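# Close the cart's drop flap and lock both bolts

## Task

Swing the cart's drop flap up into its closed position and slide home both of its bolts. At the finish, every loaded item must remain inside the cart and below its rim, with the long profiles horizontal and the wooden block and the taped bars lying flat. Nothing may be left on the bench. Both hands must be empty, and no part of the robot may still be touching the cart (any remaining contact means failure), so release and back away at the end. The robot must not fall or be left leaning, or the task fails.

## Robot and tools

Robot: a Rainbow Robotics RB-Y1 on a wheeled base that drives forward/back and turns but cannot strafe. It has a folding leg (ankle, knee, hip), a torso that can squat, shift, bow and yaw, a pan/tilt head, and two 7-joint arms, each ending in a five-finger hand. The base is 0.58 m wide. It extends 0.10 m in front of the drive-wheel axle and 0.57 m behind it, and sweeps a 0.58 m radius when turning in place. At the start both elbows are folded, with the open hands up to 0.32 m ahead of the base front.

Frames: the base frame has its origin on the floor midway between the drive wheels, with x forward, y left and z up, all in metres. chest, left_hand and right_hand are reported in this frame. The hand point sits 0.045 m in front of the palm. Its +z runs along the straight fingers and +y points out of the palm. The odometry frame is the base frame as it was at scene start. base_odometry counts wheel turns only, so wheel slip shows up as travel. Heading is in rad, positive to the left.

move: performs one action and returns state plus images from the cameras listed in "cameras" (head_camera, left_wrist_camera, right_wrist_camera or "all"). An action contains one or both of "base" and "joints", optionally with "min_time_s". Alternatively it contains "target" alone or with "min_time_s".
- "base": one object {"x_m_s", "turn_rad_s", "for_s"}. These are velocities, not positions: forward speed in m/s and left turn rate in rad/s, held for for_s seconds, after which the base stops. Omitted values are 0. x_m_s runs 0.005 to 1.5 in either sign (or 0), turn_rad_s 0.02 to 1.509 in either sign (or 0), and for_s 0.1 to 5. Distance covered is roughly speed times for_s, less on short runs because acceleration is about 0.4-0.5 m/s².
- "joints": absolute targets keyed by joint name, in rad for torso, arm and head joints. Torso ranges: torso_squat_rad 0 to 1.2, torso_shift_rad -0.3 to 0.6, torso_pitch_rad -0.2 to 1.4 (positive bows forward), torso_yaw_rad -1.5 to 1.5 (positive turns left; lift both arms out 0.2 rad or more first). Combined torso limits also apply, and breaking one gives "off_target". Arm ranges: shoulder_pitch ±2.356 (negative swings forward and up); left_shoulder_roll 0 to 3.141 and right_shoulder_roll -3.141 to 0 (both move the arm outward); shoulder_yaw ±2.094; elbow -2.617 to 0.01 (negative bends); forearm_roll ±3.141; wrist_pitch -1.57 to 1.919; hand_roll ±2.705. Head: head_pan_rad ±0.523 (positive left), head_tilt_rad -0.35 to 1.57 (positive looks down). Finger keys (<side>_hand_little, ring, middle, index, thumb_bend, thumb_turn) are unitless from -1 (closed; for thumb_turn, in front of the palm) to +1 (open). <side>_hand_force_limit (-1 to 1, roughly 0 to 10 N at the fingertip, 15 N for the thumb) and <side>_hand_speed (-0.96 to 1) are settings only. For a gentle grip use speed -0.94 or lower. A hand wrapped around something holds only about 0.3 kg.
- "target": an absolute pose for one hand: side ("left"/"right"), x, y, z in metres in the base frame (range -3 to 3, the same point printed as left_hand/right_hand), and quat_wxyz in the printed format. The pose is solved once into joint angles, so the path arcs. Break long moves into short steps. The whole move is checked before running; the hand status then reads "refused" with a reason, "reached" (within 10 mm and 2 degrees), or "short" with the remaining error. A target cannot be sent while another move is still running.
- "min_time_s" (0.1 to 8): the shortest duration, in seconds, for arm, head and torso motions.
- "blocking": true or omitted waits until everything is at rest. false returns after about 0.5 s and motion continues. A later move only replaces the parts it names.

wait {seconds 0-10, cameras}: lets time pass without new commands. stop {cameras}: brakes all running motions. A braked arm may keep pressing on whatever it touches. zoom_image {camera, region [x0,y0,x1,y1] in pixels, at most 504 by 504}: enlarges part of that camera's latest image. show_instructions: shows the reference pages. finished_scene {scene: 1}: ends the scene and cannot be undone.

Reading results: base_status, joint_status and the hand statuses report done, moving, off_target, not_followed (withheld by the arm collision check), contact_stop, time_out, limit_stop_at_<name>, or torque_fault. Once a refused call or an uncommanded stop appears, the remaining calls in that reply are skipped. on_its_own lists actions the robot took by itself. lidar_m gives 12 distances in 30-degree sectors starting straight ahead and going counter-clockwise, measured at 0.23 m height. motor_effort reports wheel load in percent. <side>_hand_stopped_by and the per-finger load_n values (N, positive means pushed open) show grip state; a lost grip drops the load to about 0. Wrist force and torque readings carry offsets.

Avoid: tipping the robot, whether from fast bending or rising with the arms out, braking hard while driving forward, weight held far forward, or the body catching under furniture while the wheels keep pushing. The base does not stop on contact. Do not ram the cart or fixed furniture, drop or slam parts (even a few mm counts), let items fall, or release anything that is still moving. Also avoid arm-on-arm presses, over-forcing fingers, joint torque near its limits, and holding stretched poses long enough for motors to overheat. At the end, open both hands, pull the arms and base clear of the cart, and check that nothing still touches it.

Each tool is called after "Emit:" by a JSON object that holds its "method" and its "body", one argument or row to a line.

Reference images:

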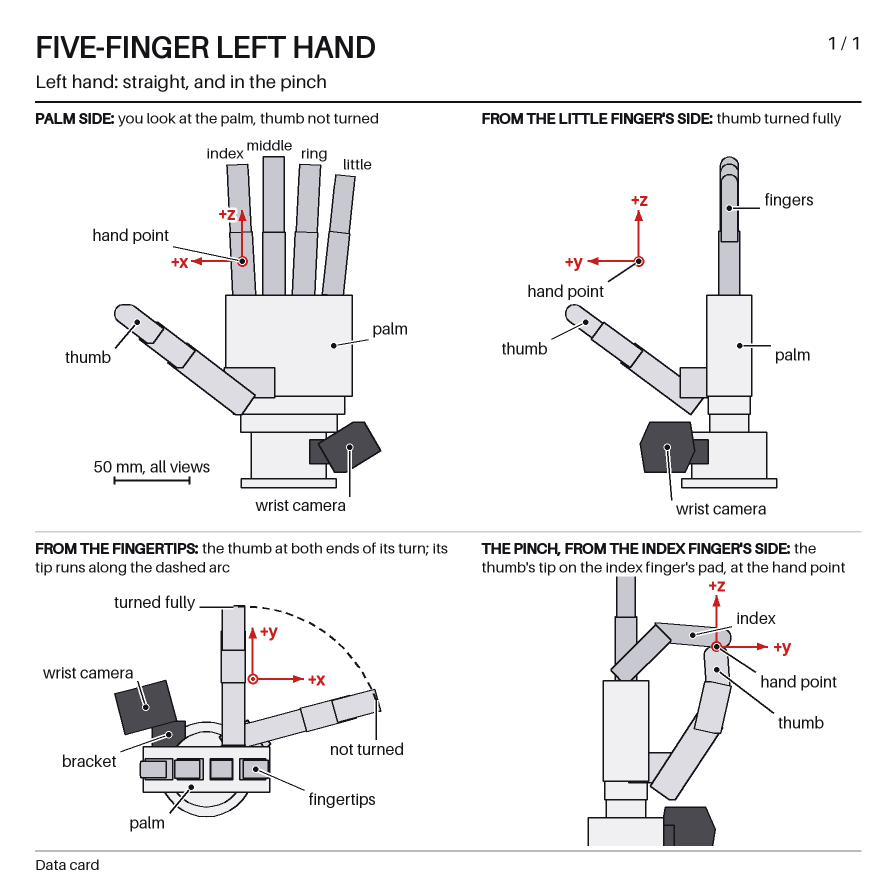

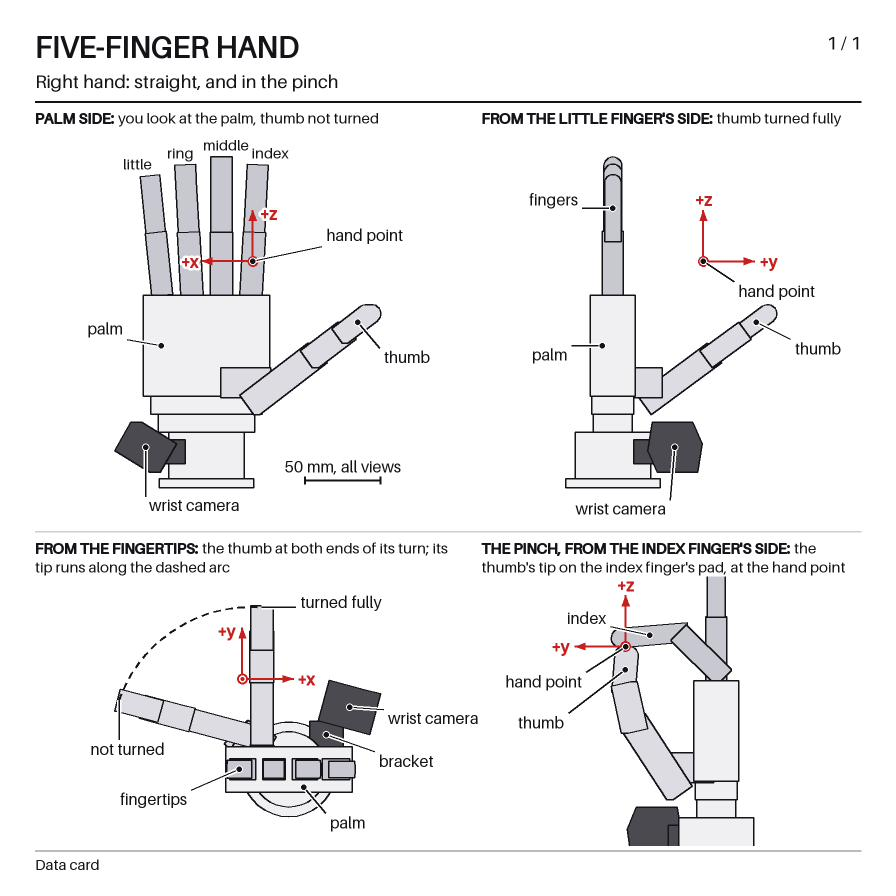

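## Session

Emit:
{"method": "move", "body": {
  "cameras": ["all"]
}}

Scene clock: 0.00 s.
Joint torques (N m): no reading
External joint torques (N m): no reading
Wrist force (N): no reading
Wrist torque (N m): no reading
Wrist force, peak (N): no reading
base_odometry: x=+0.000 y=+0.000 heading=+0.000
lidar_m: 0.70 1.04 1.55 4.41 1.52 1.10 1.04 1.07 1.45 3.82 1.05 0.74
base_status: not commanded
joint_positions: torso_squat_rad=+0.350 torso_shift_rad=+0.000 torso_pitch_rad=+0.000 torso_yaw_rad=+0.000 left_shoulder_pitch_rad=+0.029 left_shoulder_roll_rad=+0.116 left_shoulder_yaw_rad=-0.041 left_elbow_rad=-2.040 left_forearm_roll_rad=+0.047 left_wrist_pitch_rad=+0.511 left_hand_roll_rad=-0.016 right_shoulder_pitch_rad=-0.020 right_shoulder_roll_rad=-0.092 right_shoulder_yaw_rad=-0.046 right_elbow_rad=-2.073 right_forearm_roll_rad=+0.009 right_wrist_pitch_rad=+0.728 right_hand_roll_rad=-0.039 head_pan_rad=+0.000 head_tilt_rad=+0.400 left_hand_little=+1.000 left_hand_ring=+1.000 left_hand_middle=+1.000 left_hand_index=+1.000 left_hand_thumb_turn=+1.000 left_hand_thumb_bend=+1.000 left_hand_force_limit=+0.000 left_hand_speed=-0.800 right_hand_little=+1.000 right_hand_ring=+1.000 right_hand_middle=+1.000 right_hand_index=+1.000 right_hand_thumb_turn=+1.000 right_hand_thumb_bend=+1.000 right_hand_force_limit=+0.000 right_hand_speed=-0.800
joint_status: not commanded
wheel_motors_off: 0
left_hand_stopped_by: target,target,target,target,target,target
right_hand_stopped_by: target,target,target,target,target,target
left_little_load_n: 0.0
left_ring_load_n: 0.0
left_middle_load_n: 0.0
left_index_load_n: 0.0
left_thumb_bend_load_n: 0.0
left_thumb_turn_load_n: 0.0
right_little_load_n: 0.0
right_ring_load_n: 0.0
right_middle_load_n: 0.0
right_index_load_n: 0.0
right_thumb_bend_load_n: 0.0
right_thumb_turn_load_n: -0.5
motor_effort: left_wheel=-1 right_wheel=+0
chest: x=-0.2280 y=-0.0006 z=+1.2475 quat_wxyz=(+1.000, +0.000, +0.000, +0.000) (m; base frame)
left_hand: x=+0.3094 y=+0.1945 z=+1.0488 quat_wxyz=(+0.490, -0.482, +0.553, -0.471) (m; base frame)
right_hand: x=+0.3055 y=-0.2372 z=+1.0386 quat_wxyz=(+0.418, -0.546, +0.549, -0.475) (m; base frame)
pictures: head_camera, left_wrist_camera, right_wrist_camera

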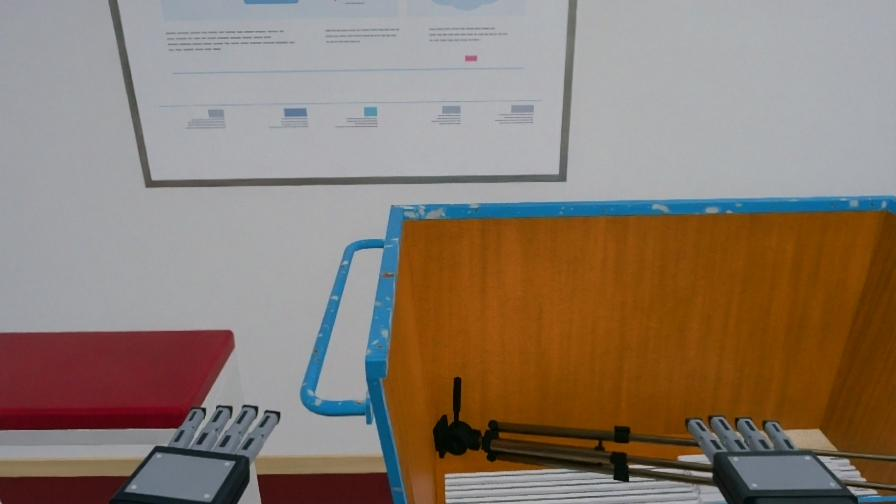

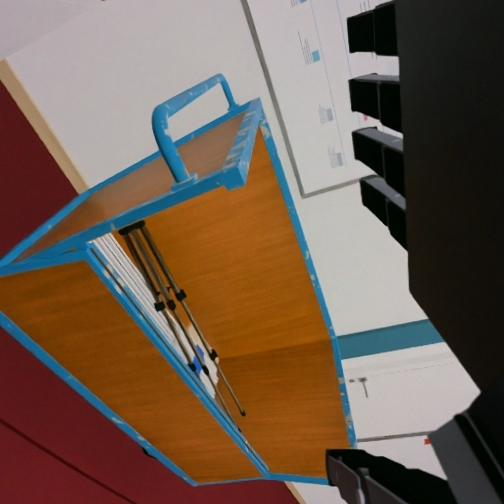

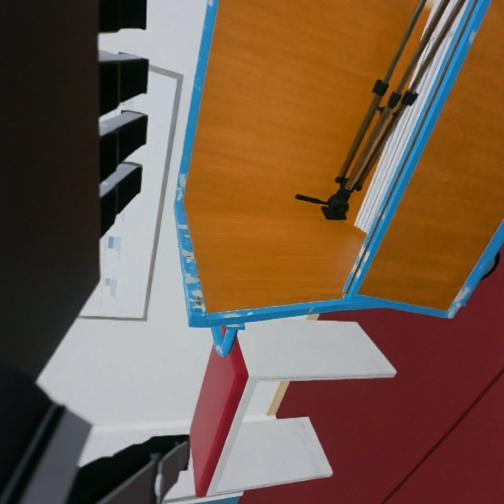

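Emit:
{"method": "move", "body": {
  "joints": {"head_tilt_rad": 0.9, "head_pan_rad": -0.3},
  "cameras": ["head_camera"]
}}

Emit:
{"method": "move", "body": {
  "joints": {"head_tilt_rad": 0.9, "head_pan_rad": 0.45},
  "cameras": ["head_camera"]
}}

Emit:
{"method": "move", "body": {
  "joints": {"head_tilt_rad": 0.4, "head_pan_rad": -0.523},
  "cameras": ["head_camera"]
}}

Emit:
{"method": "move", "body": {
  "joints": {"head_tilt_rad": 0.3, "head_pan_rad": 0.523},
  "cameras": ["head_camera"]
}}

Scene clock: 4.83 s.
Joint torques (N m): left_arm=[-9.84 1.22 1.62 -9.84 -0.01 -1.89 0.09] | right_arm=[-11.69 -2.51 -0.66 -9.75 0.25 -2.36 -0.3]
External joint torques (N m): left_arm=[-0.01 0 0.36 -0.33 -0.01 0.03 0.09] | right_arm=[-0.39 -0.03 0.4 0.34 -0.05 -0.29 -0.29]
Wrist force (N): left_arm=[2.4 0.5 -7.6] | right_arm=[-1.7 4.4 -3.9]
Wrist torque (N m): left_arm=[-0.81 0.15 0.46] | right_arm=[0.70 0.01 0.20]
Wrist force, peak (N): left_arm=[2.4 0.8 -7.8] | right_arm=[-2.4 5.0 -4.2]
move: done
base_odometry: x=+0.000 y=+0.000 heading=+0.000
lidar_m: 0.70 1.05 1.55 4.41 1.52 1.10 1.04 1.07 1.46 3.81 1.06 0.74
base_status: not commanded
joint_positions: torso_squat_rad=+0.350 torso_shift_rad=+0.000 torso_pitch_rad=+0.000 torso_yaw_rad=+0.000 left_shoulder_pitch_rad=+0.029 left_shoulder_roll_rad=+0.116 left_shoulder_yaw_rad=-0.041 left_elbow_rad=-2.040 left_forearm_roll_rad=+0.047 left_wrist_pitch_rad=+0.511 left_hand_roll_rad=-0.016 right_shoulder_pitch_rad=-0.020 right_shoulder_roll_rad=-0.092 right_shoulder_yaw_rad=-0.046 right_elbow_rad=-2.073 right_forearm_roll_rad=+0.009 right_wrist_pitch_rad=+0.728 right_hand_roll_rad=-0.039 head_pan_rad=-0.300 head_tilt_rad=+0.900 left_hand_little=+1.000 left_hand_ring=+1.000 left_hand_middle=+1.000 left_hand_index=+1.000 left_hand_thumb_turn=+1.000 left_hand_thumb_bend=+1.000 left_hand_force_limit=+0.000 left_hand_speed=-0.800 right_hand_little=+1.000 right_hand_ring=+1.000 right_hand_middle=+1.000 right_hand_index=+1.000 right_hand_thumb_turn=+1.000 right_hand_thumb_bend=+1.000 right_hand_force_limit=+0.000 right_hand_speed=-0.800
joint_status: all done
wheel_motors_off: 0
left_hand_stopped_by: target,target,target,target,target,target
right_hand_stopped_by: target,target,target,target,target,target
left_little_load_n: -0.5
left_ring_load_n: 0.0
left_middle_load_n: 0.0
left_index_load_n: 0.0
left_thumb_bend_load_n: 0.0
left_thumb_turn_load_n: -0.5
right_little_load_n: 0.0
right_ring_load_n: 0.0
right_middle_load_n: 0.0
right_index_load_n: 0.0
right_thumb_bend_load_n: 0.0
right_thumb_turn_load_n: -0.5
motor_effort: left_wheel=-2(2) right_wheel=-2(2)
chest: x=-0.2280 y=-0.0006 z=+1.2475 quat_wxyz=(+1.000, +0.000, +0.000, +0.000)
left_hand: x=+0.3094 y=+0.1945 z=+1.0488 quat_wxyz=(+0.490, -0.482, +0.553, -0.471)
right_hand: x=+0.3055 y=-0.2372 z=+1.0386 quat_wxyz=(+0.418, -0.546, +0.549, -0.475)
head_camera: T_world_to_cam=[[-0.30868, -0.95084, -0.02488, -0.03201], [-0.73898, 0.25621, -0.62311, 0.816], [0.59886, -0.17395, -0.78174, 1.20059]] pos_world=[-0.12585, -0.03065, 1.44621]

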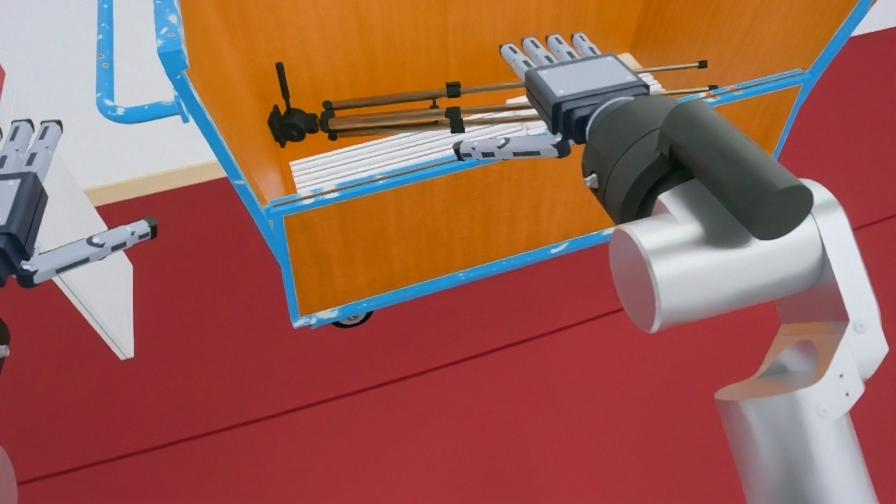

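Scene clock: 6.00 s.
Joint torques (N m): left_arm=[-9.5 1.31 1.65 -9.91 -0.02 -1.94 0.11] | right_arm=[-12.02 -2.57 -1.44 -10.05 -0.03 -2.28 0.06]
External joint torques (N m): left_arm=[0.33 0.09 0.39 -0.4 -0.02 -0.02 0.11] | right_arm=[-0.72 -0.09 -0.38 0.04 -0.33 -0.21 0.06]
Wrist force (N): left_arm=[2.3 0.5 -7.4] | right_arm=[-1.8 4.2 -3.6]
Wrist torque (N m): left_arm=[-0.84 0.18 0.45] | right_arm=[0.64 0.02 0.17]
Wrist force, peak (N): left_arm=[2.3 0.3 -7.8] | right_arm=[-2.3 4.9 -4.0]
move: done
base_odometry: x=+0.000 y=+0.000 heading=+0.000
lidar_m: 0.69 1.04 1.54 4.42 1.51 1.09 1.04 1.07 1.46 3.82 1.04 0.74
base_status: not commanded
joint_positions: torso_squat_rad=+0.350 torso_shift_rad=+0.000 torso_pitch_rad=+0.000 torso_yaw_rad=+0.000 left_shoulder_pitch_rad=+0.029 left_shoulder_roll_rad=+0.116 left_shoulder_yaw_rad=-0.041 left_elbow_rad=-2.040 left_forearm_roll_rad=+0.047 left_wrist_pitch_rad=+0.511 left_hand_roll_rad=-0.016 right_shoulder_pitch_rad=-0.020 right_shoulder_roll_rad=-0.092 right_shoulder_yaw_rad=-0.046 right_elbow_rad=-2.073 right_forearm_roll_rad=+0.009 right_wrist_pitch_rad=+0.728 right_hand_roll_rad=-0.039 head_pan_rad=+0.450 head_tilt_rad=+0.900 left_hand_little=+1.000 left_hand_ring=+1.000 left_hand_middle=+1.000 left_hand_index=+1.000 left_hand_thumb_turn=+1.000 left_hand_thumb_bend=+1.000 left_hand_force_limit=+0.000 left_hand_speed=-0.800 right_hand_little=+1.000 right_hand_ring=+1.000 right_hand_middle=+1.000 right_hand_index=+1.000 right_hand_thumb_turn=+1.000 right_hand_thumb_bend=+1.000 right_hand_force_limit=+0.000 right_hand_speed=-0.800
joint_status: all done
wheel_motors_off: 0
left_hand_stopped_by: target,target,target,target,target,target
right_hand_stopped_by: target,target,target,target,target,target
left_little_load_n: 0.0
left_ring_load_n: 0.0
left_middle_load_n: 0.0
left_index_load_n: 0.0
left_thumb_bend_load_n: 0.0
left_thumb_turn_load_n: 0.0
right_little_load_n: 0.0
right_ring_load_n: 0.0
right_middle_load_n: 0.0
right_index_load_n: 0.0
right_thumb_bend_load_n: 0.0
right_thumb_turn_load_n: 0.0
motor_effort: left_wheel=-1(2) right_wheel=+0(2)
chest: x=-0.2280 y=-0.0006 z=+1.2475 quat_wxyz=(+1.000, +0.000, +0.000, +0.000)
left_hand: x=+0.3094 y=+0.1945 z=+1.0488 quat_wxyz=(+0.490, -0.482, +0.553, -0.471)
right_hand: x=+0.3055 y=-0.2372 z=+1.0386 quat_wxyz=(+0.418, -0.546, +0.549, -0.475)
head_camera: T_world_to_cam=[[0.42218, -0.90617, -0.02484, 0.11855], [-0.715, -0.31602, -0.62363, 0.82131], [0.55727, 0.28104, -0.78133, 1.19178]] pos_world=[-0.12696, 0.03203, 1.44631]

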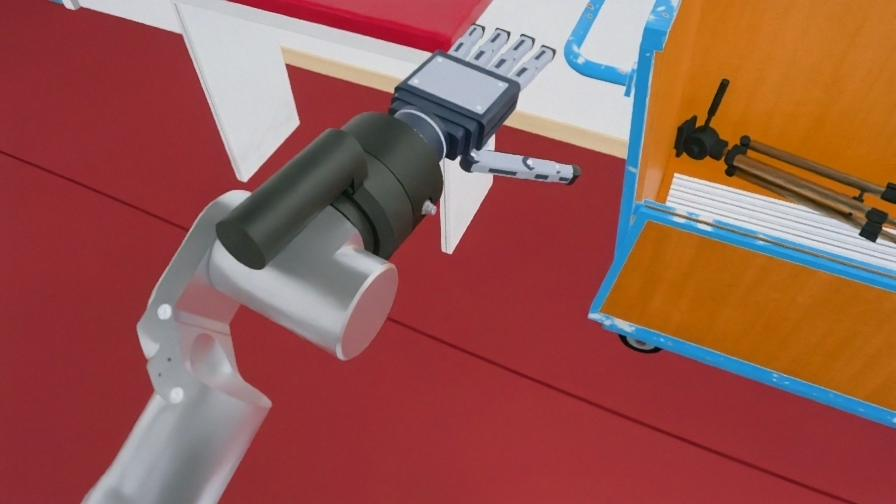

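Scene clock: 7.33 s.
Joint torques (N m): left_arm=[-9.64 1.26 1.58 -10.04 -0.01 -1.83 0.07] | right_arm=[-11.19 -2.76 -1.34 -9.82 0.15 -2.2 -0.31]
External joint torques (N m): left_arm=[0.19 0.04 0.32 -0.53 -0.01 0.09 0.07] | right_arm=[0.11 -0.28 -0.28 0.26 -0.15 -0.13 -0.31]
Wrist force (N): left_arm=[2.3 0.5 -7.7] | right_arm=[-2.2 3.9 -4.2]
Wrist torque (N m): left_arm=[-0.81 0.17 0.45] | right_arm=[0.64 0.08 0.14]
Wrist force, peak (N): left_arm=[2.2 0.3 -7.9] | right_arm=[-2.3 4.6 -4.0]
move: done
base_odometry: x=+0.000 y=+0.000 heading=+0.000
lidar_m: 0.70 1.04 1.55 4.41 1.53 1.09 1.03 1.07 1.46 3.82 1.04 0.74
base_status: not commanded
joint_positions: torso_squat_rad=+0.350 torso_shift_rad=+0.000 torso_pitch_rad=+0.000 torso_yaw_rad=+0.000 left_shoulder_pitch_rad=+0.029 left_shoulder_roll_rad=+0.116 left_shoulder_yaw_rad=-0.041 left_elbow_rad=-2.040 left_forearm_roll_rad=+0.047 left_wrist_pitch_rad=+0.511 left_hand_roll_rad=-0.016 right_shoulder_pitch_rad=-0.020 right_shoulder_roll_rad=-0.092 right_shoulder_yaw_rad=-0.046 right_elbow_rad=-2.073 right_forearm_roll_rad=+0.009 right_wrist_pitch_rad=+0.728 right_hand_roll_rad=-0.039 head_pan_rad=-0.522 head_tilt_rad=+0.400 left_hand_little=+1.000 left_hand_ring=+1.000 left_hand_middle=+1.000 left_hand_index=+1.000 left_hand_thumb_turn=+1.000 left_hand_thumb_bend=+1.000 left_hand_force_limit=+0.000 left_hand_speed=-0.800 right_hand_little=+1.000 right_hand_ring=+1.000 right_hand_middle=+1.000 right_hand_index=+1.000 right_hand_thumb_turn=+1.000 right_hand_thumb_bend=+1.000 right_hand_force_limit=+0.000 right_hand_speed=-0.800
joint_status: all done
wheel_motors_off: 0
left_hand_stopped_by: target,target,target,target,target,target
right_hand_stopped_by: target,target,target,target,target,target
left_little_load_n: 0.0
left_ring_load_n: 0.0
left_middle_load_n: 0.0
left_index_load_n: 0.0
left_thumb_bend_load_n: 0.0
left_thumb_turn_load_n: 0.0
right_little_load_n: 0.0
right_ring_load_n: 0.0
right_middle_load_n: 0.0
right_index_load_n: 0.0
right_thumb_bend_load_n: 0.0
right_thumb_turn_load_n: -0.5
motor_effort: left_wheel=-2(2) right_wheel=+0(2)
chest: x=-0.2280 y=-0.0006 z=+1.2475 quat_wxyz=(+1.000, +0.000, +0.000, +0.000)
left_hand: x=+0.3094 y=+0.1945 z=+1.0488 quat_wxyz=(+0.490, -0.482, +0.553, -0.471)
right_hand: x=+0.3055 y=-0.2372 z=+1.0386 quat_wxyz=(+0.418, -0.546, +0.549, -0.475)
head_camera: T_world_to_cam=[[-0.49929, -0.86596, -0.02856, -0.06582], [-0.3224, 0.21629, -0.92156, 1.33376], [0.80422, -0.45092, -0.38718, 0.67159]] pos_world=[-0.14295, -0.04264, 1.48729]

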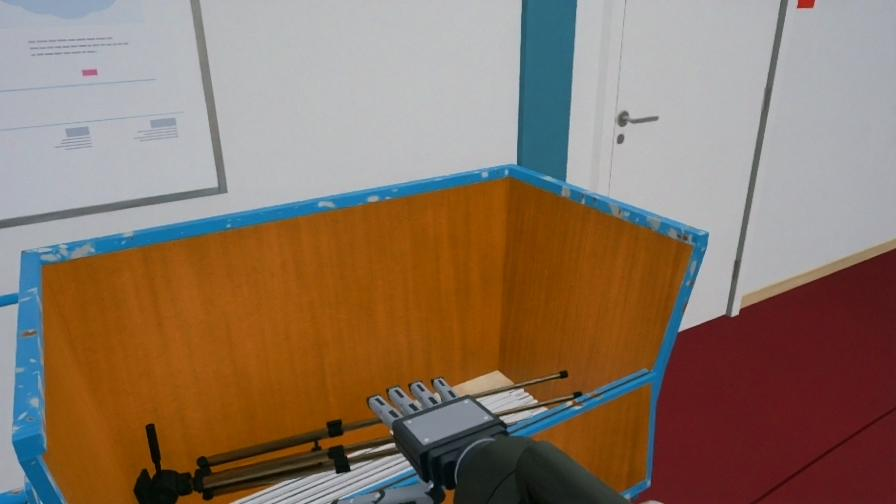

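Scene clock: 8.70 s.
Joint torques (N m): left_arm=[-9.65 1.54 1.83 -9.96 0.03 -1.83 0.09] | right_arm=[-11.08 -2.93 -1.04 -9.99 0.26 -1.83 -0.15]
External joint torques (N m): left_arm=[0.18 0.31 0.57 -0.45 0.03 0.08 0.09] | right_arm=[0.22 -0.45 0.02 0.1 -0.04 0.24 -0.15]
Wrist force (N): left_arm=[2.3 0.6 -7.5] | right_arm=[-2.3 4.7 -3.6]
Wrist torque (N m): left_arm=[-0.82 0.17 0.45] | right_arm=[0.74 0.09 0.16]
Wrist force, peak (N): left_arm=[2.2 0.6 -7.8] | right_arm=[-2.2 4.8 -4.0]
move: done
base_odometry: x=+0.000 y=+0.000 heading=+0.000
lidar_m: 0.70 1.04 1.56 4.42 1.52 1.10 1.03 1.07 1.46 3.83 1.04 0.73
base_status: not commanded
joint_positions: torso_squat_rad=+0.350 torso_shift_rad=+0.000 torso_pitch_rad=+0.000 torso_yaw_rad=+0.000 left_shoulder_pitch_rad=+0.029 left_shoulder_roll_rad=+0.116 left_shoulder_yaw_rad=-0.041 left_elbow_rad=-2.040 left_forearm_roll_rad=+0.047 left_wrist_pitch_rad=+0.511 left_hand_roll_rad=-0.016 right_shoulder_pitch_rad=-0.020 right_shoulder_roll_rad=-0.092 right_shoulder_yaw_rad=-0.046 right_elbow_rad=-2.073 right_forearm_roll_rad=+0.009 right_wrist_pitch_rad=+0.728 right_hand_roll_rad=-0.039 head_pan_rad=+0.523 head_tilt_rad=+0.300 left_hand_little=+1.000 left_hand_ring=+1.000 left_hand_middle=+1.000 left_hand_index=+1.000 left_hand_thumb_turn=+1.000 left_hand_thumb_bend=+1.000 left_hand_force_limit=+0.000 left_hand_speed=-0.800 right_hand_little=+1.000 right_hand_ring=+1.000 right_hand_middle=+1.000 right_hand_index=+1.000 right_hand_thumb_turn=+1.000 right_hand_thumb_bend=+1.000 right_hand_force_limit=+0.000 right_hand_speed=-0.800
joint_status: all done
wheel_motors_off: 0
left_hand_stopped_by: target,target,target,target,target,target
right_hand_stopped_by: target,target,target,target,target,target
left_little_load_n: 0.0
left_ring_load_n: 0.0
left_middle_load_n: -0.5
left_index_load_n: 0.0
left_thumb_bend_load_n: 0.0
left_thumb_turn_load_n: 0.0
right_little_load_n: 0.0
right_ring_load_n: 0.0
right_middle_load_n: 0.0
right_index_load_n: 0.0
right_thumb_bend_load_n: 0.0
right_thumb_turn_load_n: -0.5
motor_effort: left_wheel=-1(2) right_wheel=-2(2)
chest: x=-0.2280 y=-0.0006 z=+1.2475 quat_wxyz=(+1.000, +0.000, +0.000, +0.000)
left_hand: x=+0.3094 y=+0.1945 z=+1.0488 quat_wxyz=(+0.490, -0.482, +0.553, -0.471)
right_hand: x=+0.3055 y=-0.2372 z=+1.0386 quat_wxyz=(+0.418, -0.546, +0.549, -0.475)
head_camera: T_world_to_cam=[[0.50109, -0.86493, -0.02846, 0.14006], [-0.26672, -0.12307, -0.95588, 1.39467], [0.82327, 0.48657, -0.29236, 0.53889]] pos_world=[-0.14185, 0.03058, 1.49468]

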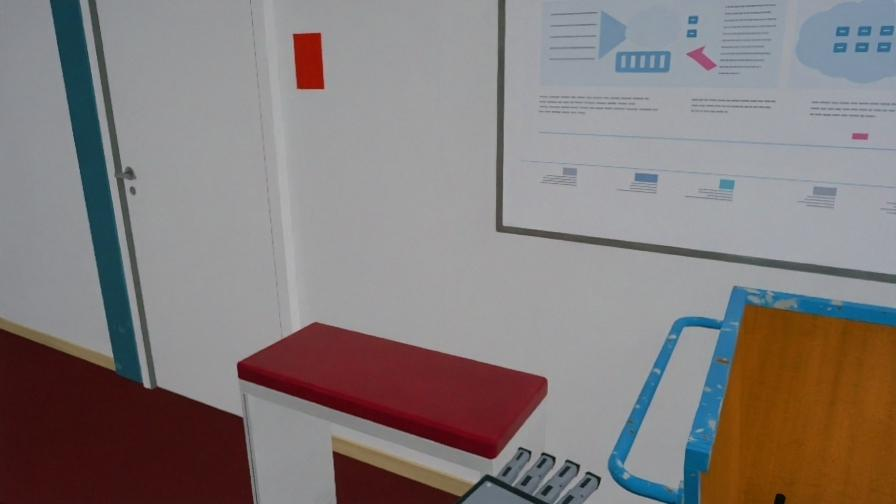

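Emit:
{"method": "move", "body": {
  "joints": {"head_tilt_rad": 0.75, "head_pan_rad": 0.0, "left_shoulder_roll_rad": 0.6, "right_shoulder_roll_rad": -0.6},
  "cameras": ["all"]
}}

Emit:
{"method": "zoom_image", "body": {
  "camera": "head_camera",
  "region": [350, 200, 854, 504]
}}

Emit:
{"method": "zoom_image", "body": {
  "camera": "left_wrist_camera",
  "region": [0, 100, 400, 504]
}}

Emit:
{"method": "zoom_image", "body": {
  "camera": "right_wrist_camera",
  "region": [100, 0, 504, 404]
}}

Scene clock: 15.47 s.
Joint torques (N m): left_arm=[-9.8 6.64 6.52 -8.55 -0.35 -1.57 0.16] | right_arm=[-11.9 -8.3 -6.98 -8.36 0.8 -1.92 -0.12]
External joint torques (N m): left_arm=[0.03 -0.95 0.34 -0.6 0.06 0.06 0.16] | right_arm=[-0.6 1.8 -0.32 -0.06 -0.12 -0.2 -0.13]
Wrist force (N): left_arm=[4.7 -0.4 -7.5] | right_arm=[-4.6 3.7 -4.4]
Wrist torque (N m): left_arm=[-0.90 0.03 0.62] | right_arm=[0.72 0.25 -0.03]
Wrist force, peak (N): left_arm=[5.1 -0.5 -7.5] | right_arm=[-5.1 3.9 -4.3]
move: done
base_odometry: x=+0.000 y=+0.000 heading=+0.000
lidar_m: 0.70 1.04 1.55 4.41 1.53 1.09 1.04 1.07 1.45 3.83 1.04 0.73
base_status: not commanded
joint_positions: torso_squat_rad=+0.350 torso_shift_rad=+0.000 torso_pitch_rad=+0.000 torso_yaw_rad=+0.000 left_shoulder_pitch_rad=+0.029 left_shoulder_roll_rad=+0.600 left_shoulder_yaw_rad=-0.041 left_elbow_rad=-2.040 left_forearm_roll_rad=+0.047 left_wrist_pitch_rad=+0.511 left_hand_roll_rad=-0.016 right_shoulder_pitch_rad=-0.020 right_shoulder_roll_rad=-0.600 right_shoulder_yaw_rad=-0.046 right_elbow_rad=-2.073 right_forearm_roll_rad=+0.009 right_wrist_pitch_rad=+0.728 right_hand_roll_rad=-0.039 head_pan_rad=+0.000 head_tilt_rad=+0.750 left_hand_little=+1.000 left_hand_ring=+1.000 left_hand_middle=+1.000 left_hand_index=+1.000 left_hand_thumb_turn=+1.000 left_hand_thumb_bend=+1.000 left_hand_force_limit=+0.000 left_hand_speed=-0.800 right_hand_little=+1.000 right_hand_ring=+1.000 right_hand_middle=+1.000 right_hand_index=+1.000 right_hand_thumb_turn=+1.000 right_hand_thumb_bend=+1.000 right_hand_force_limit=+0.000 right_hand_speed=-0.800
joint_status: all done
wheel_motors_off: 0
left_hand_stopped_by: target,target,target,target,target,target
right_hand_stopped_by: target,target,target,target,target,target
left_little_load_n: 0.0
left_ring_load_n: -0.5
left_middle_load_n: 0.0
left_index_load_n: 0.0
left_thumb_bend_load_n: 0.0
left_thumb_turn_load_n: 0.0
right_little_load_n: 0.0
right_ring_load_n: 0.0
right_middle_load_n: 0.0
right_index_load_n: -0.5
right_thumb_bend_load_n: 0.0
right_thumb_turn_load_n: 0.0
motor_effort: left_wheel=-2(2) right_wheel=-1(2)
chest: x=-0.2280 y=-0.0006 z=+1.2475 quat_wxyz=(+1.000, +0.000, +0.000, +0.000)
left_hand: x=+0.3086 y=+0.3211 z=+1.0651 quat_wxyz=(+0.587, -0.348, +0.654, -0.326)
right_hand: x=+0.3056 y=-0.3802 z=+1.0862 quat_wxyz=(+0.266, -0.631, +0.414, -0.600)
pictures: head_camera, left_wrist_camera, right_wrist_camera
head_camera: T_world_to_cam=[[-0.01019, -0.99959, -0.02672, 0.03217], [-0.67957, 0.02652, -0.73313, 0.98733], [0.73354, 0.01069, -0.67957, 1.0806]] pos_world=[-0.12137, -0.00557, 1.45904]
left_wrist_camera: T_world_to_cam=[[0.07895, -0.75065, 0.65596, -0.478], [-0.53536, -0.587, -0.60731, 1.00997], [0.84093, -0.30323, -0.44821, 0.43337]] pos_world=[0.214, 0.36545, 1.12115]
right_wrist_camera: T_world_to_cam=[[-0.2436, -0.68501, -0.6866, 0.56153], [-0.47199, 0.70217, -0.53308, 0.98538], [0.84728, 0.19421, -0.49437, 0.46767]] pos_world=[0.20564, -0.39808, 1.14204]

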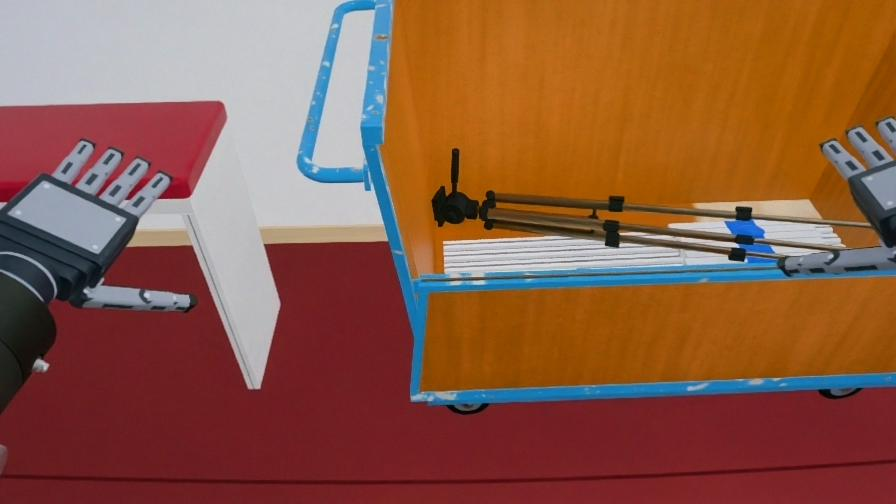

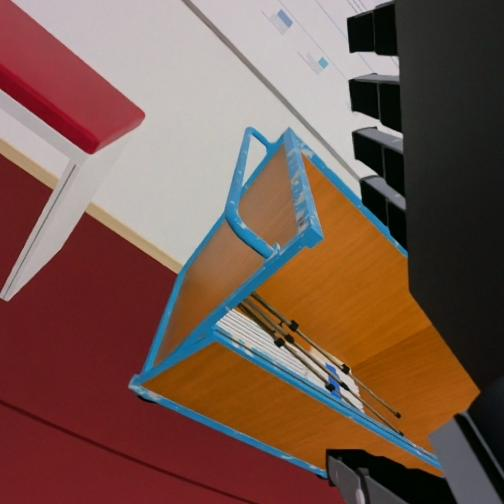

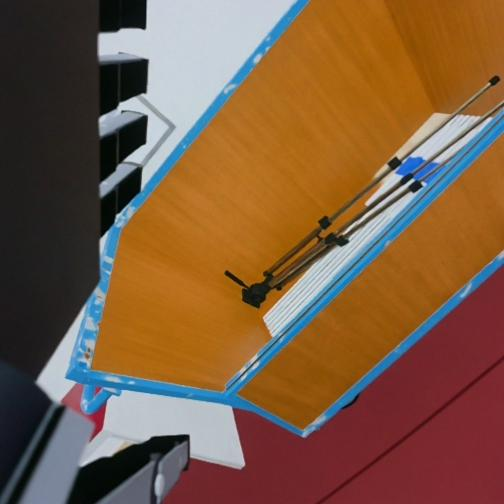

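Scaled by 1.000.

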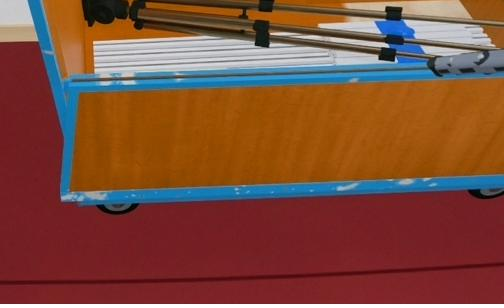

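Scaled by 1.248 from the camera's image (finer frame: 720x720).

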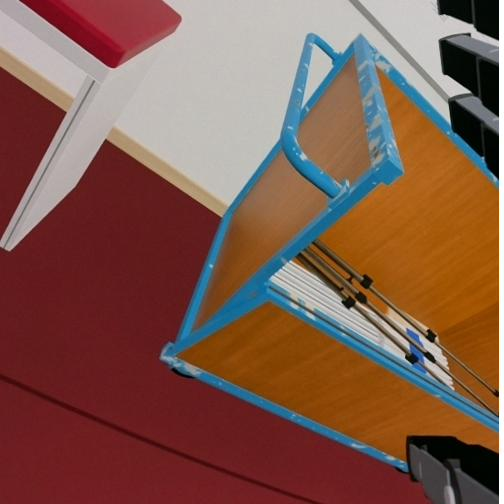

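Scaled by 1.248 from the camera's image (finer frame: 720x720).

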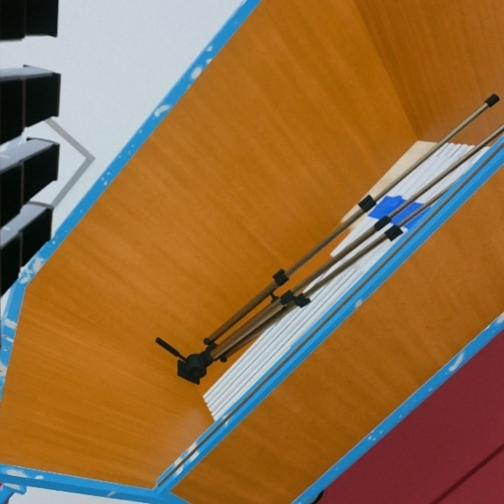

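Emit:
{"method": "move", "body": {
  "base": {"turn_rad_s": -0.5, "for_s": 3.14},
  "joints": {"left_shoulder_roll_rad": 0.15, "right_shoulder_roll_rad": -0.15},
  "cameras": ["head_camera"]
}}

Scene clock: 57.57 s.
Joint torques (N m): left_arm=[-9.71 2.39 2.4 -9.98 -0.04 -1.87 0.22] | right_arm=[-11.42 -4.19 -2.54 -10.04 0.3 -2.25 -0.14]
External joint torques (N m): left_arm=[0.12 0.69 0.77 -0.51 -0.01 0.04 0.22] | right_arm=[-0.11 -0.77 -0.8 -0.03 -0.08 -0.2 -0.14]
Wrist force (N): left_arm=[2.4 0.4 -7.3] | right_arm=[-2.6 4.4 -3.9]
Wrist torque (N m): left_arm=[-0.86 0.19 0.46] | right_arm=[0.71 0.14 0.13]
Wrist force, peak (N): left_arm=[4.7 -0.4 -7.6] | right_arm=[-5.1 3.9 -4.3]
move: done
base_odometry: x=+0.000 y=+0.000 heading=-1.566
lidar_m: 3.80 1.04 0.74 0.71 1.06 1.56 4.40 1.50 1.08 1.03 1.07 1.45
base_status: done (sent for 3.13 of 3.13 s)
joint_positions: torso_squat_rad=+0.350 torso_shift_rad=+0.000 torso_pitch_rad=+0.000 torso_yaw_rad=+0.000 left_shoulder_pitch_rad=+0.029 left_shoulder_roll_rad=+0.150 left_shoulder_yaw_rad=-0.041 left_elbow_rad=-2.040 left_forearm_roll_rad=+0.047 left_wrist_pitch_rad=+0.511 left_hand_roll_rad=-0.016 right_shoulder_pitch_rad=-0.020 right_shoulder_roll_rad=-0.150 right_shoulder_yaw_rad=-0.046 right_elbow_rad=-2.073 right_forearm_roll_rad=+0.009 right_wrist_pitch_rad=+0.728 right_hand_roll_rad=-0.039 head_pan_rad=+0.000 head_tilt_rad=+0.750 left_hand_little=+1.000 left_hand_ring=+1.000 left_hand_middle=+1.000 left_hand_index=+1.000 left_hand_thumb_turn=+1.000 left_hand_thumb_bend=+1.000 left_hand_force_limit=+0.000 left_hand_speed=-0.800 right_hand_little=+1.000 right_hand_ring=+1.000 right_hand_middle=+1.000 right_hand_index=+1.000 right_hand_thumb_turn=+1.000 right_hand_thumb_bend=+1.000 right_hand_force_limit=+0.000 right_hand_speed=-0.800
joint_status: all done
wheel_motors_off: 0
left_hand_stopped_by: target,target,target,target,target,target
right_hand_stopped_by: target,target,target,target,target,target
left_little_load_n: 0.0
left_ring_load_n: 0.0
left_middle_load_n: 0.0
left_index_load_n: 0.0
left_thumb_bend_load_n: 0.0
left_thumb_turn_load_n: 0.0
right_little_load_n: 0.0
right_ring_load_n: -0.5
right_middle_load_n: 0.0
right_index_load_n: 0.0
right_thumb_bend_load_n: 0.0
right_thumb_turn_load_n: 0.0
motor_effort: left_wheel=+6(30) right_wheel=+1(19)
chest: x=-0.2280 y=-0.0005 z=+1.2475 quat_wxyz=(+1.000, +0.000, +0.000, +0.000)
left_hand: x=+0.3093 y=+0.2035 z=+1.0479 quat_wxyz=(+0.498, -0.473, +0.561, -0.461)
right_hand: x=+0.3056 y=-0.2544 z=+1.0402 quat_wxyz=(+0.402, -0.558, +0.535, -0.491)
head_camera: T_world_to_cam=[[-0.01019, -0.99959, -0.02672, 0.03217], [-0.67957, 0.02652, -0.73313, 0.98733], [0.73354, 0.01069, -0.67957, 1.0806]] pos_world=[-0.12137, -0.00557, 1.45904]

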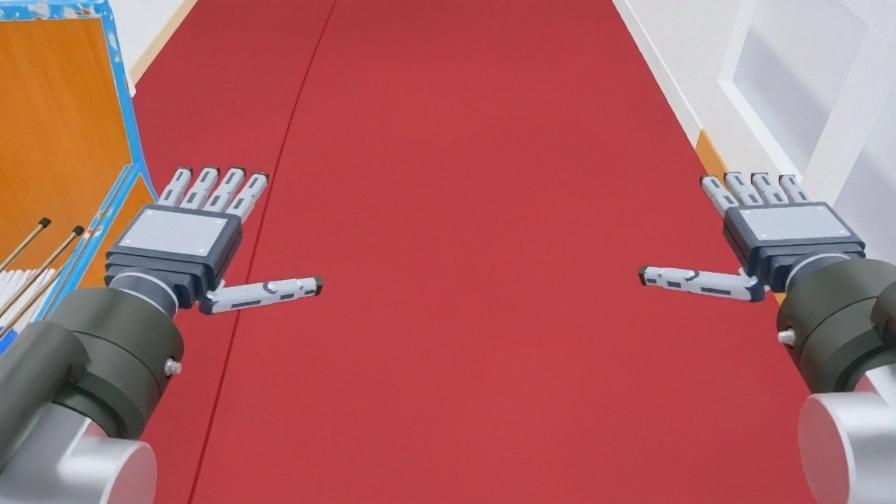

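Emit:
{"method": "move", "body": {
  "base": {"x_m_s": 0.3, "for_s": 1.9},
  "joints": {"head_pan_rad": 0.52, "head_tilt_rad": 0.9},
  "cameras": ["all"]
}}

Scene clock: 62.70 s.
Joint torques (N m): left_arm=[-9.81 2.37 2.29 -9.95 0 -1.9 0.13] | right_arm=[-11.42 -3.35 -2.4 -10.06 0.54 -2.19 0.01]
External joint torques (N m): left_arm=[0.02 0.67 0.65 -0.49 0.03 0.01 0.13] | right_arm=[-0.12 0.07 -0.66 -0.05 0.16 -0.14 0.01]
Wrist force (N): left_arm=[2.6 0.4 -7.5] | right_arm=[-2.1 4.7 -3.9]
Wrist torque (N m): left_arm=[-0.86 0.14 0.48] | right_arm=[0.76 0.06 0.17]
Wrist force, peak (N): left_arm=[2.6 0.5 -8.3] | right_arm=[-2.7 5.1 -4.0]
move: done
base_odometry: x=+0.002 y=-0.570 heading=-1.566
lidar_m: 3.78 2.20 0.76 0.73 0.76 1.43 4.36 1.49 1.07 1.02 1.06 1.44
base_status: done (sent for 1.9 of 1.9 s)
joint_positions: torso_squat_rad=+0.350 torso_shift_rad=+0.000 torso_pitch_rad=+0.000 torso_yaw_rad=+0.000 left_shoulder_pitch_rad=+0.029 left_shoulder_roll_rad=+0.150 left_shoulder_yaw_rad=-0.041 left_elbow_rad=-2.040 left_forearm_roll_rad=+0.047 left_wrist_pitch_rad=+0.511 left_hand_roll_rad=-0.016 right_shoulder_pitch_rad=-0.020 right_shoulder_roll_rad=-0.150 right_shoulder_yaw_rad=-0.046 right_elbow_rad=-2.073 right_forearm_roll_rad=+0.009 right_wrist_pitch_rad=+0.728 right_hand_roll_rad=-0.039 head_pan_rad=+0.520 head_tilt_rad=+0.900 left_hand_little=+1.000 left_hand_ring=+1.000 left_hand_middle=+1.000 left_hand_index=+1.000 left_hand_thumb_turn=+1.000 left_hand_thumb_bend=+1.000 left_hand_force_limit=+0.000 left_hand_speed=-0.800 right_hand_little=+1.000 right_hand_ring=+1.000 right_hand_middle=+1.000 right_hand_index=+1.000 right_hand_thumb_turn=+1.000 right_hand_thumb_bend=+1.000 right_hand_force_limit=+0.000 right_hand_speed=-0.800
joint_status: all done
wheel_motors_off: 0
left_hand_stopped_by: target,target,target,target,target,target
right_hand_stopped_by: target,target,target,target,target,target
left_little_load_n: 0.5
left_ring_load_n: 0.0
left_middle_load_n: 0.0
left_index_load_n: -0.5
left_thumb_bend_load_n: 0.0
left_thumb_turn_load_n: 0.0
right_little_load_n: 0.0
right_ring_load_n: 0.0
right_middle_load_n: 0.0
right_index_load_n: 0.0
right_thumb_bend_load_n: 0.0
right_thumb_turn_load_n: -0.5
motor_effort: left_wheel=-3(33) right_wheel=-3(28)
chest: x=-0.2279 y=-0.0005 z=+1.2475 quat_wxyz=(+1.000, +0.000, +0.000, +0.000)
left_hand: x=+0.3093 y=+0.2035 z=+1.0478 quat_wxyz=(+0.498, -0.473, +0.561, -0.461)
right_hand: x=+0.3056 y=-0.2544 z=+1.0402 quat_wxyz=(+0.402, -0.558, +0.535, -0.491)
pictures: head_camera, left_wrist_camera, right_wrist_camera
head_camera: T_world_to_cam=[[0.48458, -0.87439, -0.0248, 0.13132], [-0.69112, -0.36532, -0.62361, 0.82622], [0.53622, 0.31933, -0.78134, 1.18746]] pos_world=[-0.12936, 0.03747, 1.44631]
left_wrist_camera: T_world_to_cam=[[0.08253, -0.3895, 0.91732, -0.9034], [-0.52479, -0.79949, -0.29225, 0.64072], [0.84722, -0.45729, -0.27039, 0.23247]] pos_world=[0.21385, 0.26668, 1.07882]
right_wrist_camera: T_world_to_cam=[[-0.24192, -0.32004, -0.916, 0.94703], [-0.48005, 0.85988, -0.17365, 0.54129], [0.84322, 0.39772, -0.36166, 0.33544]] pos_world=[0.2061, -0.29578, 1.08279]

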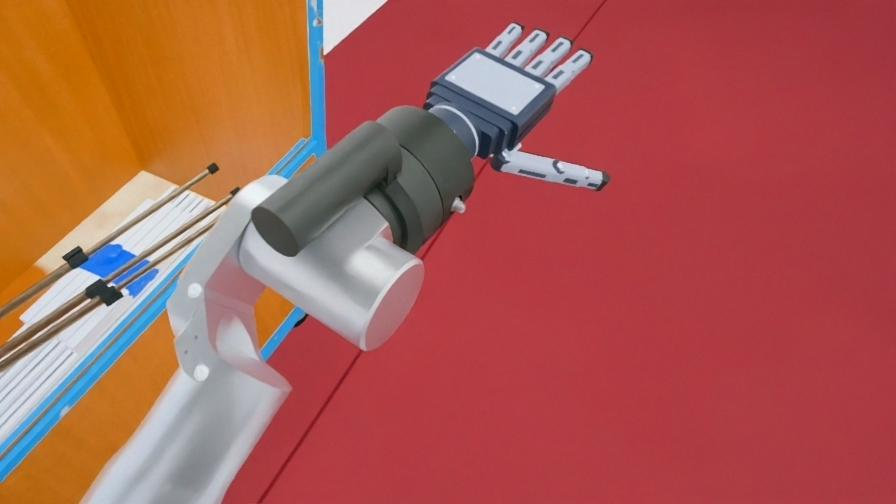

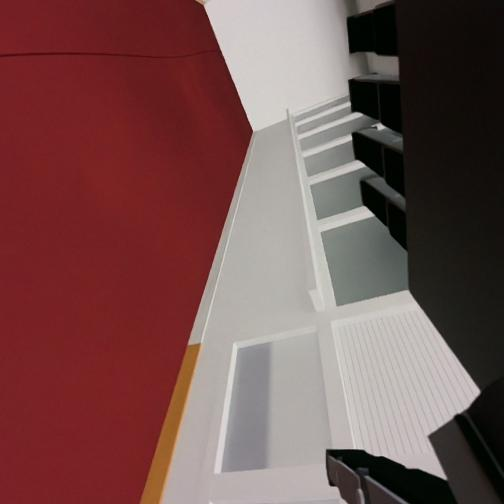

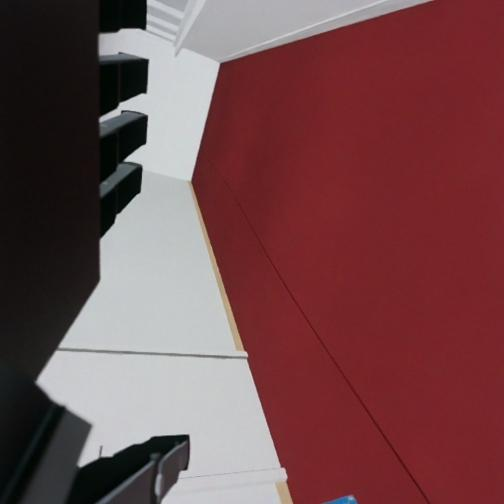

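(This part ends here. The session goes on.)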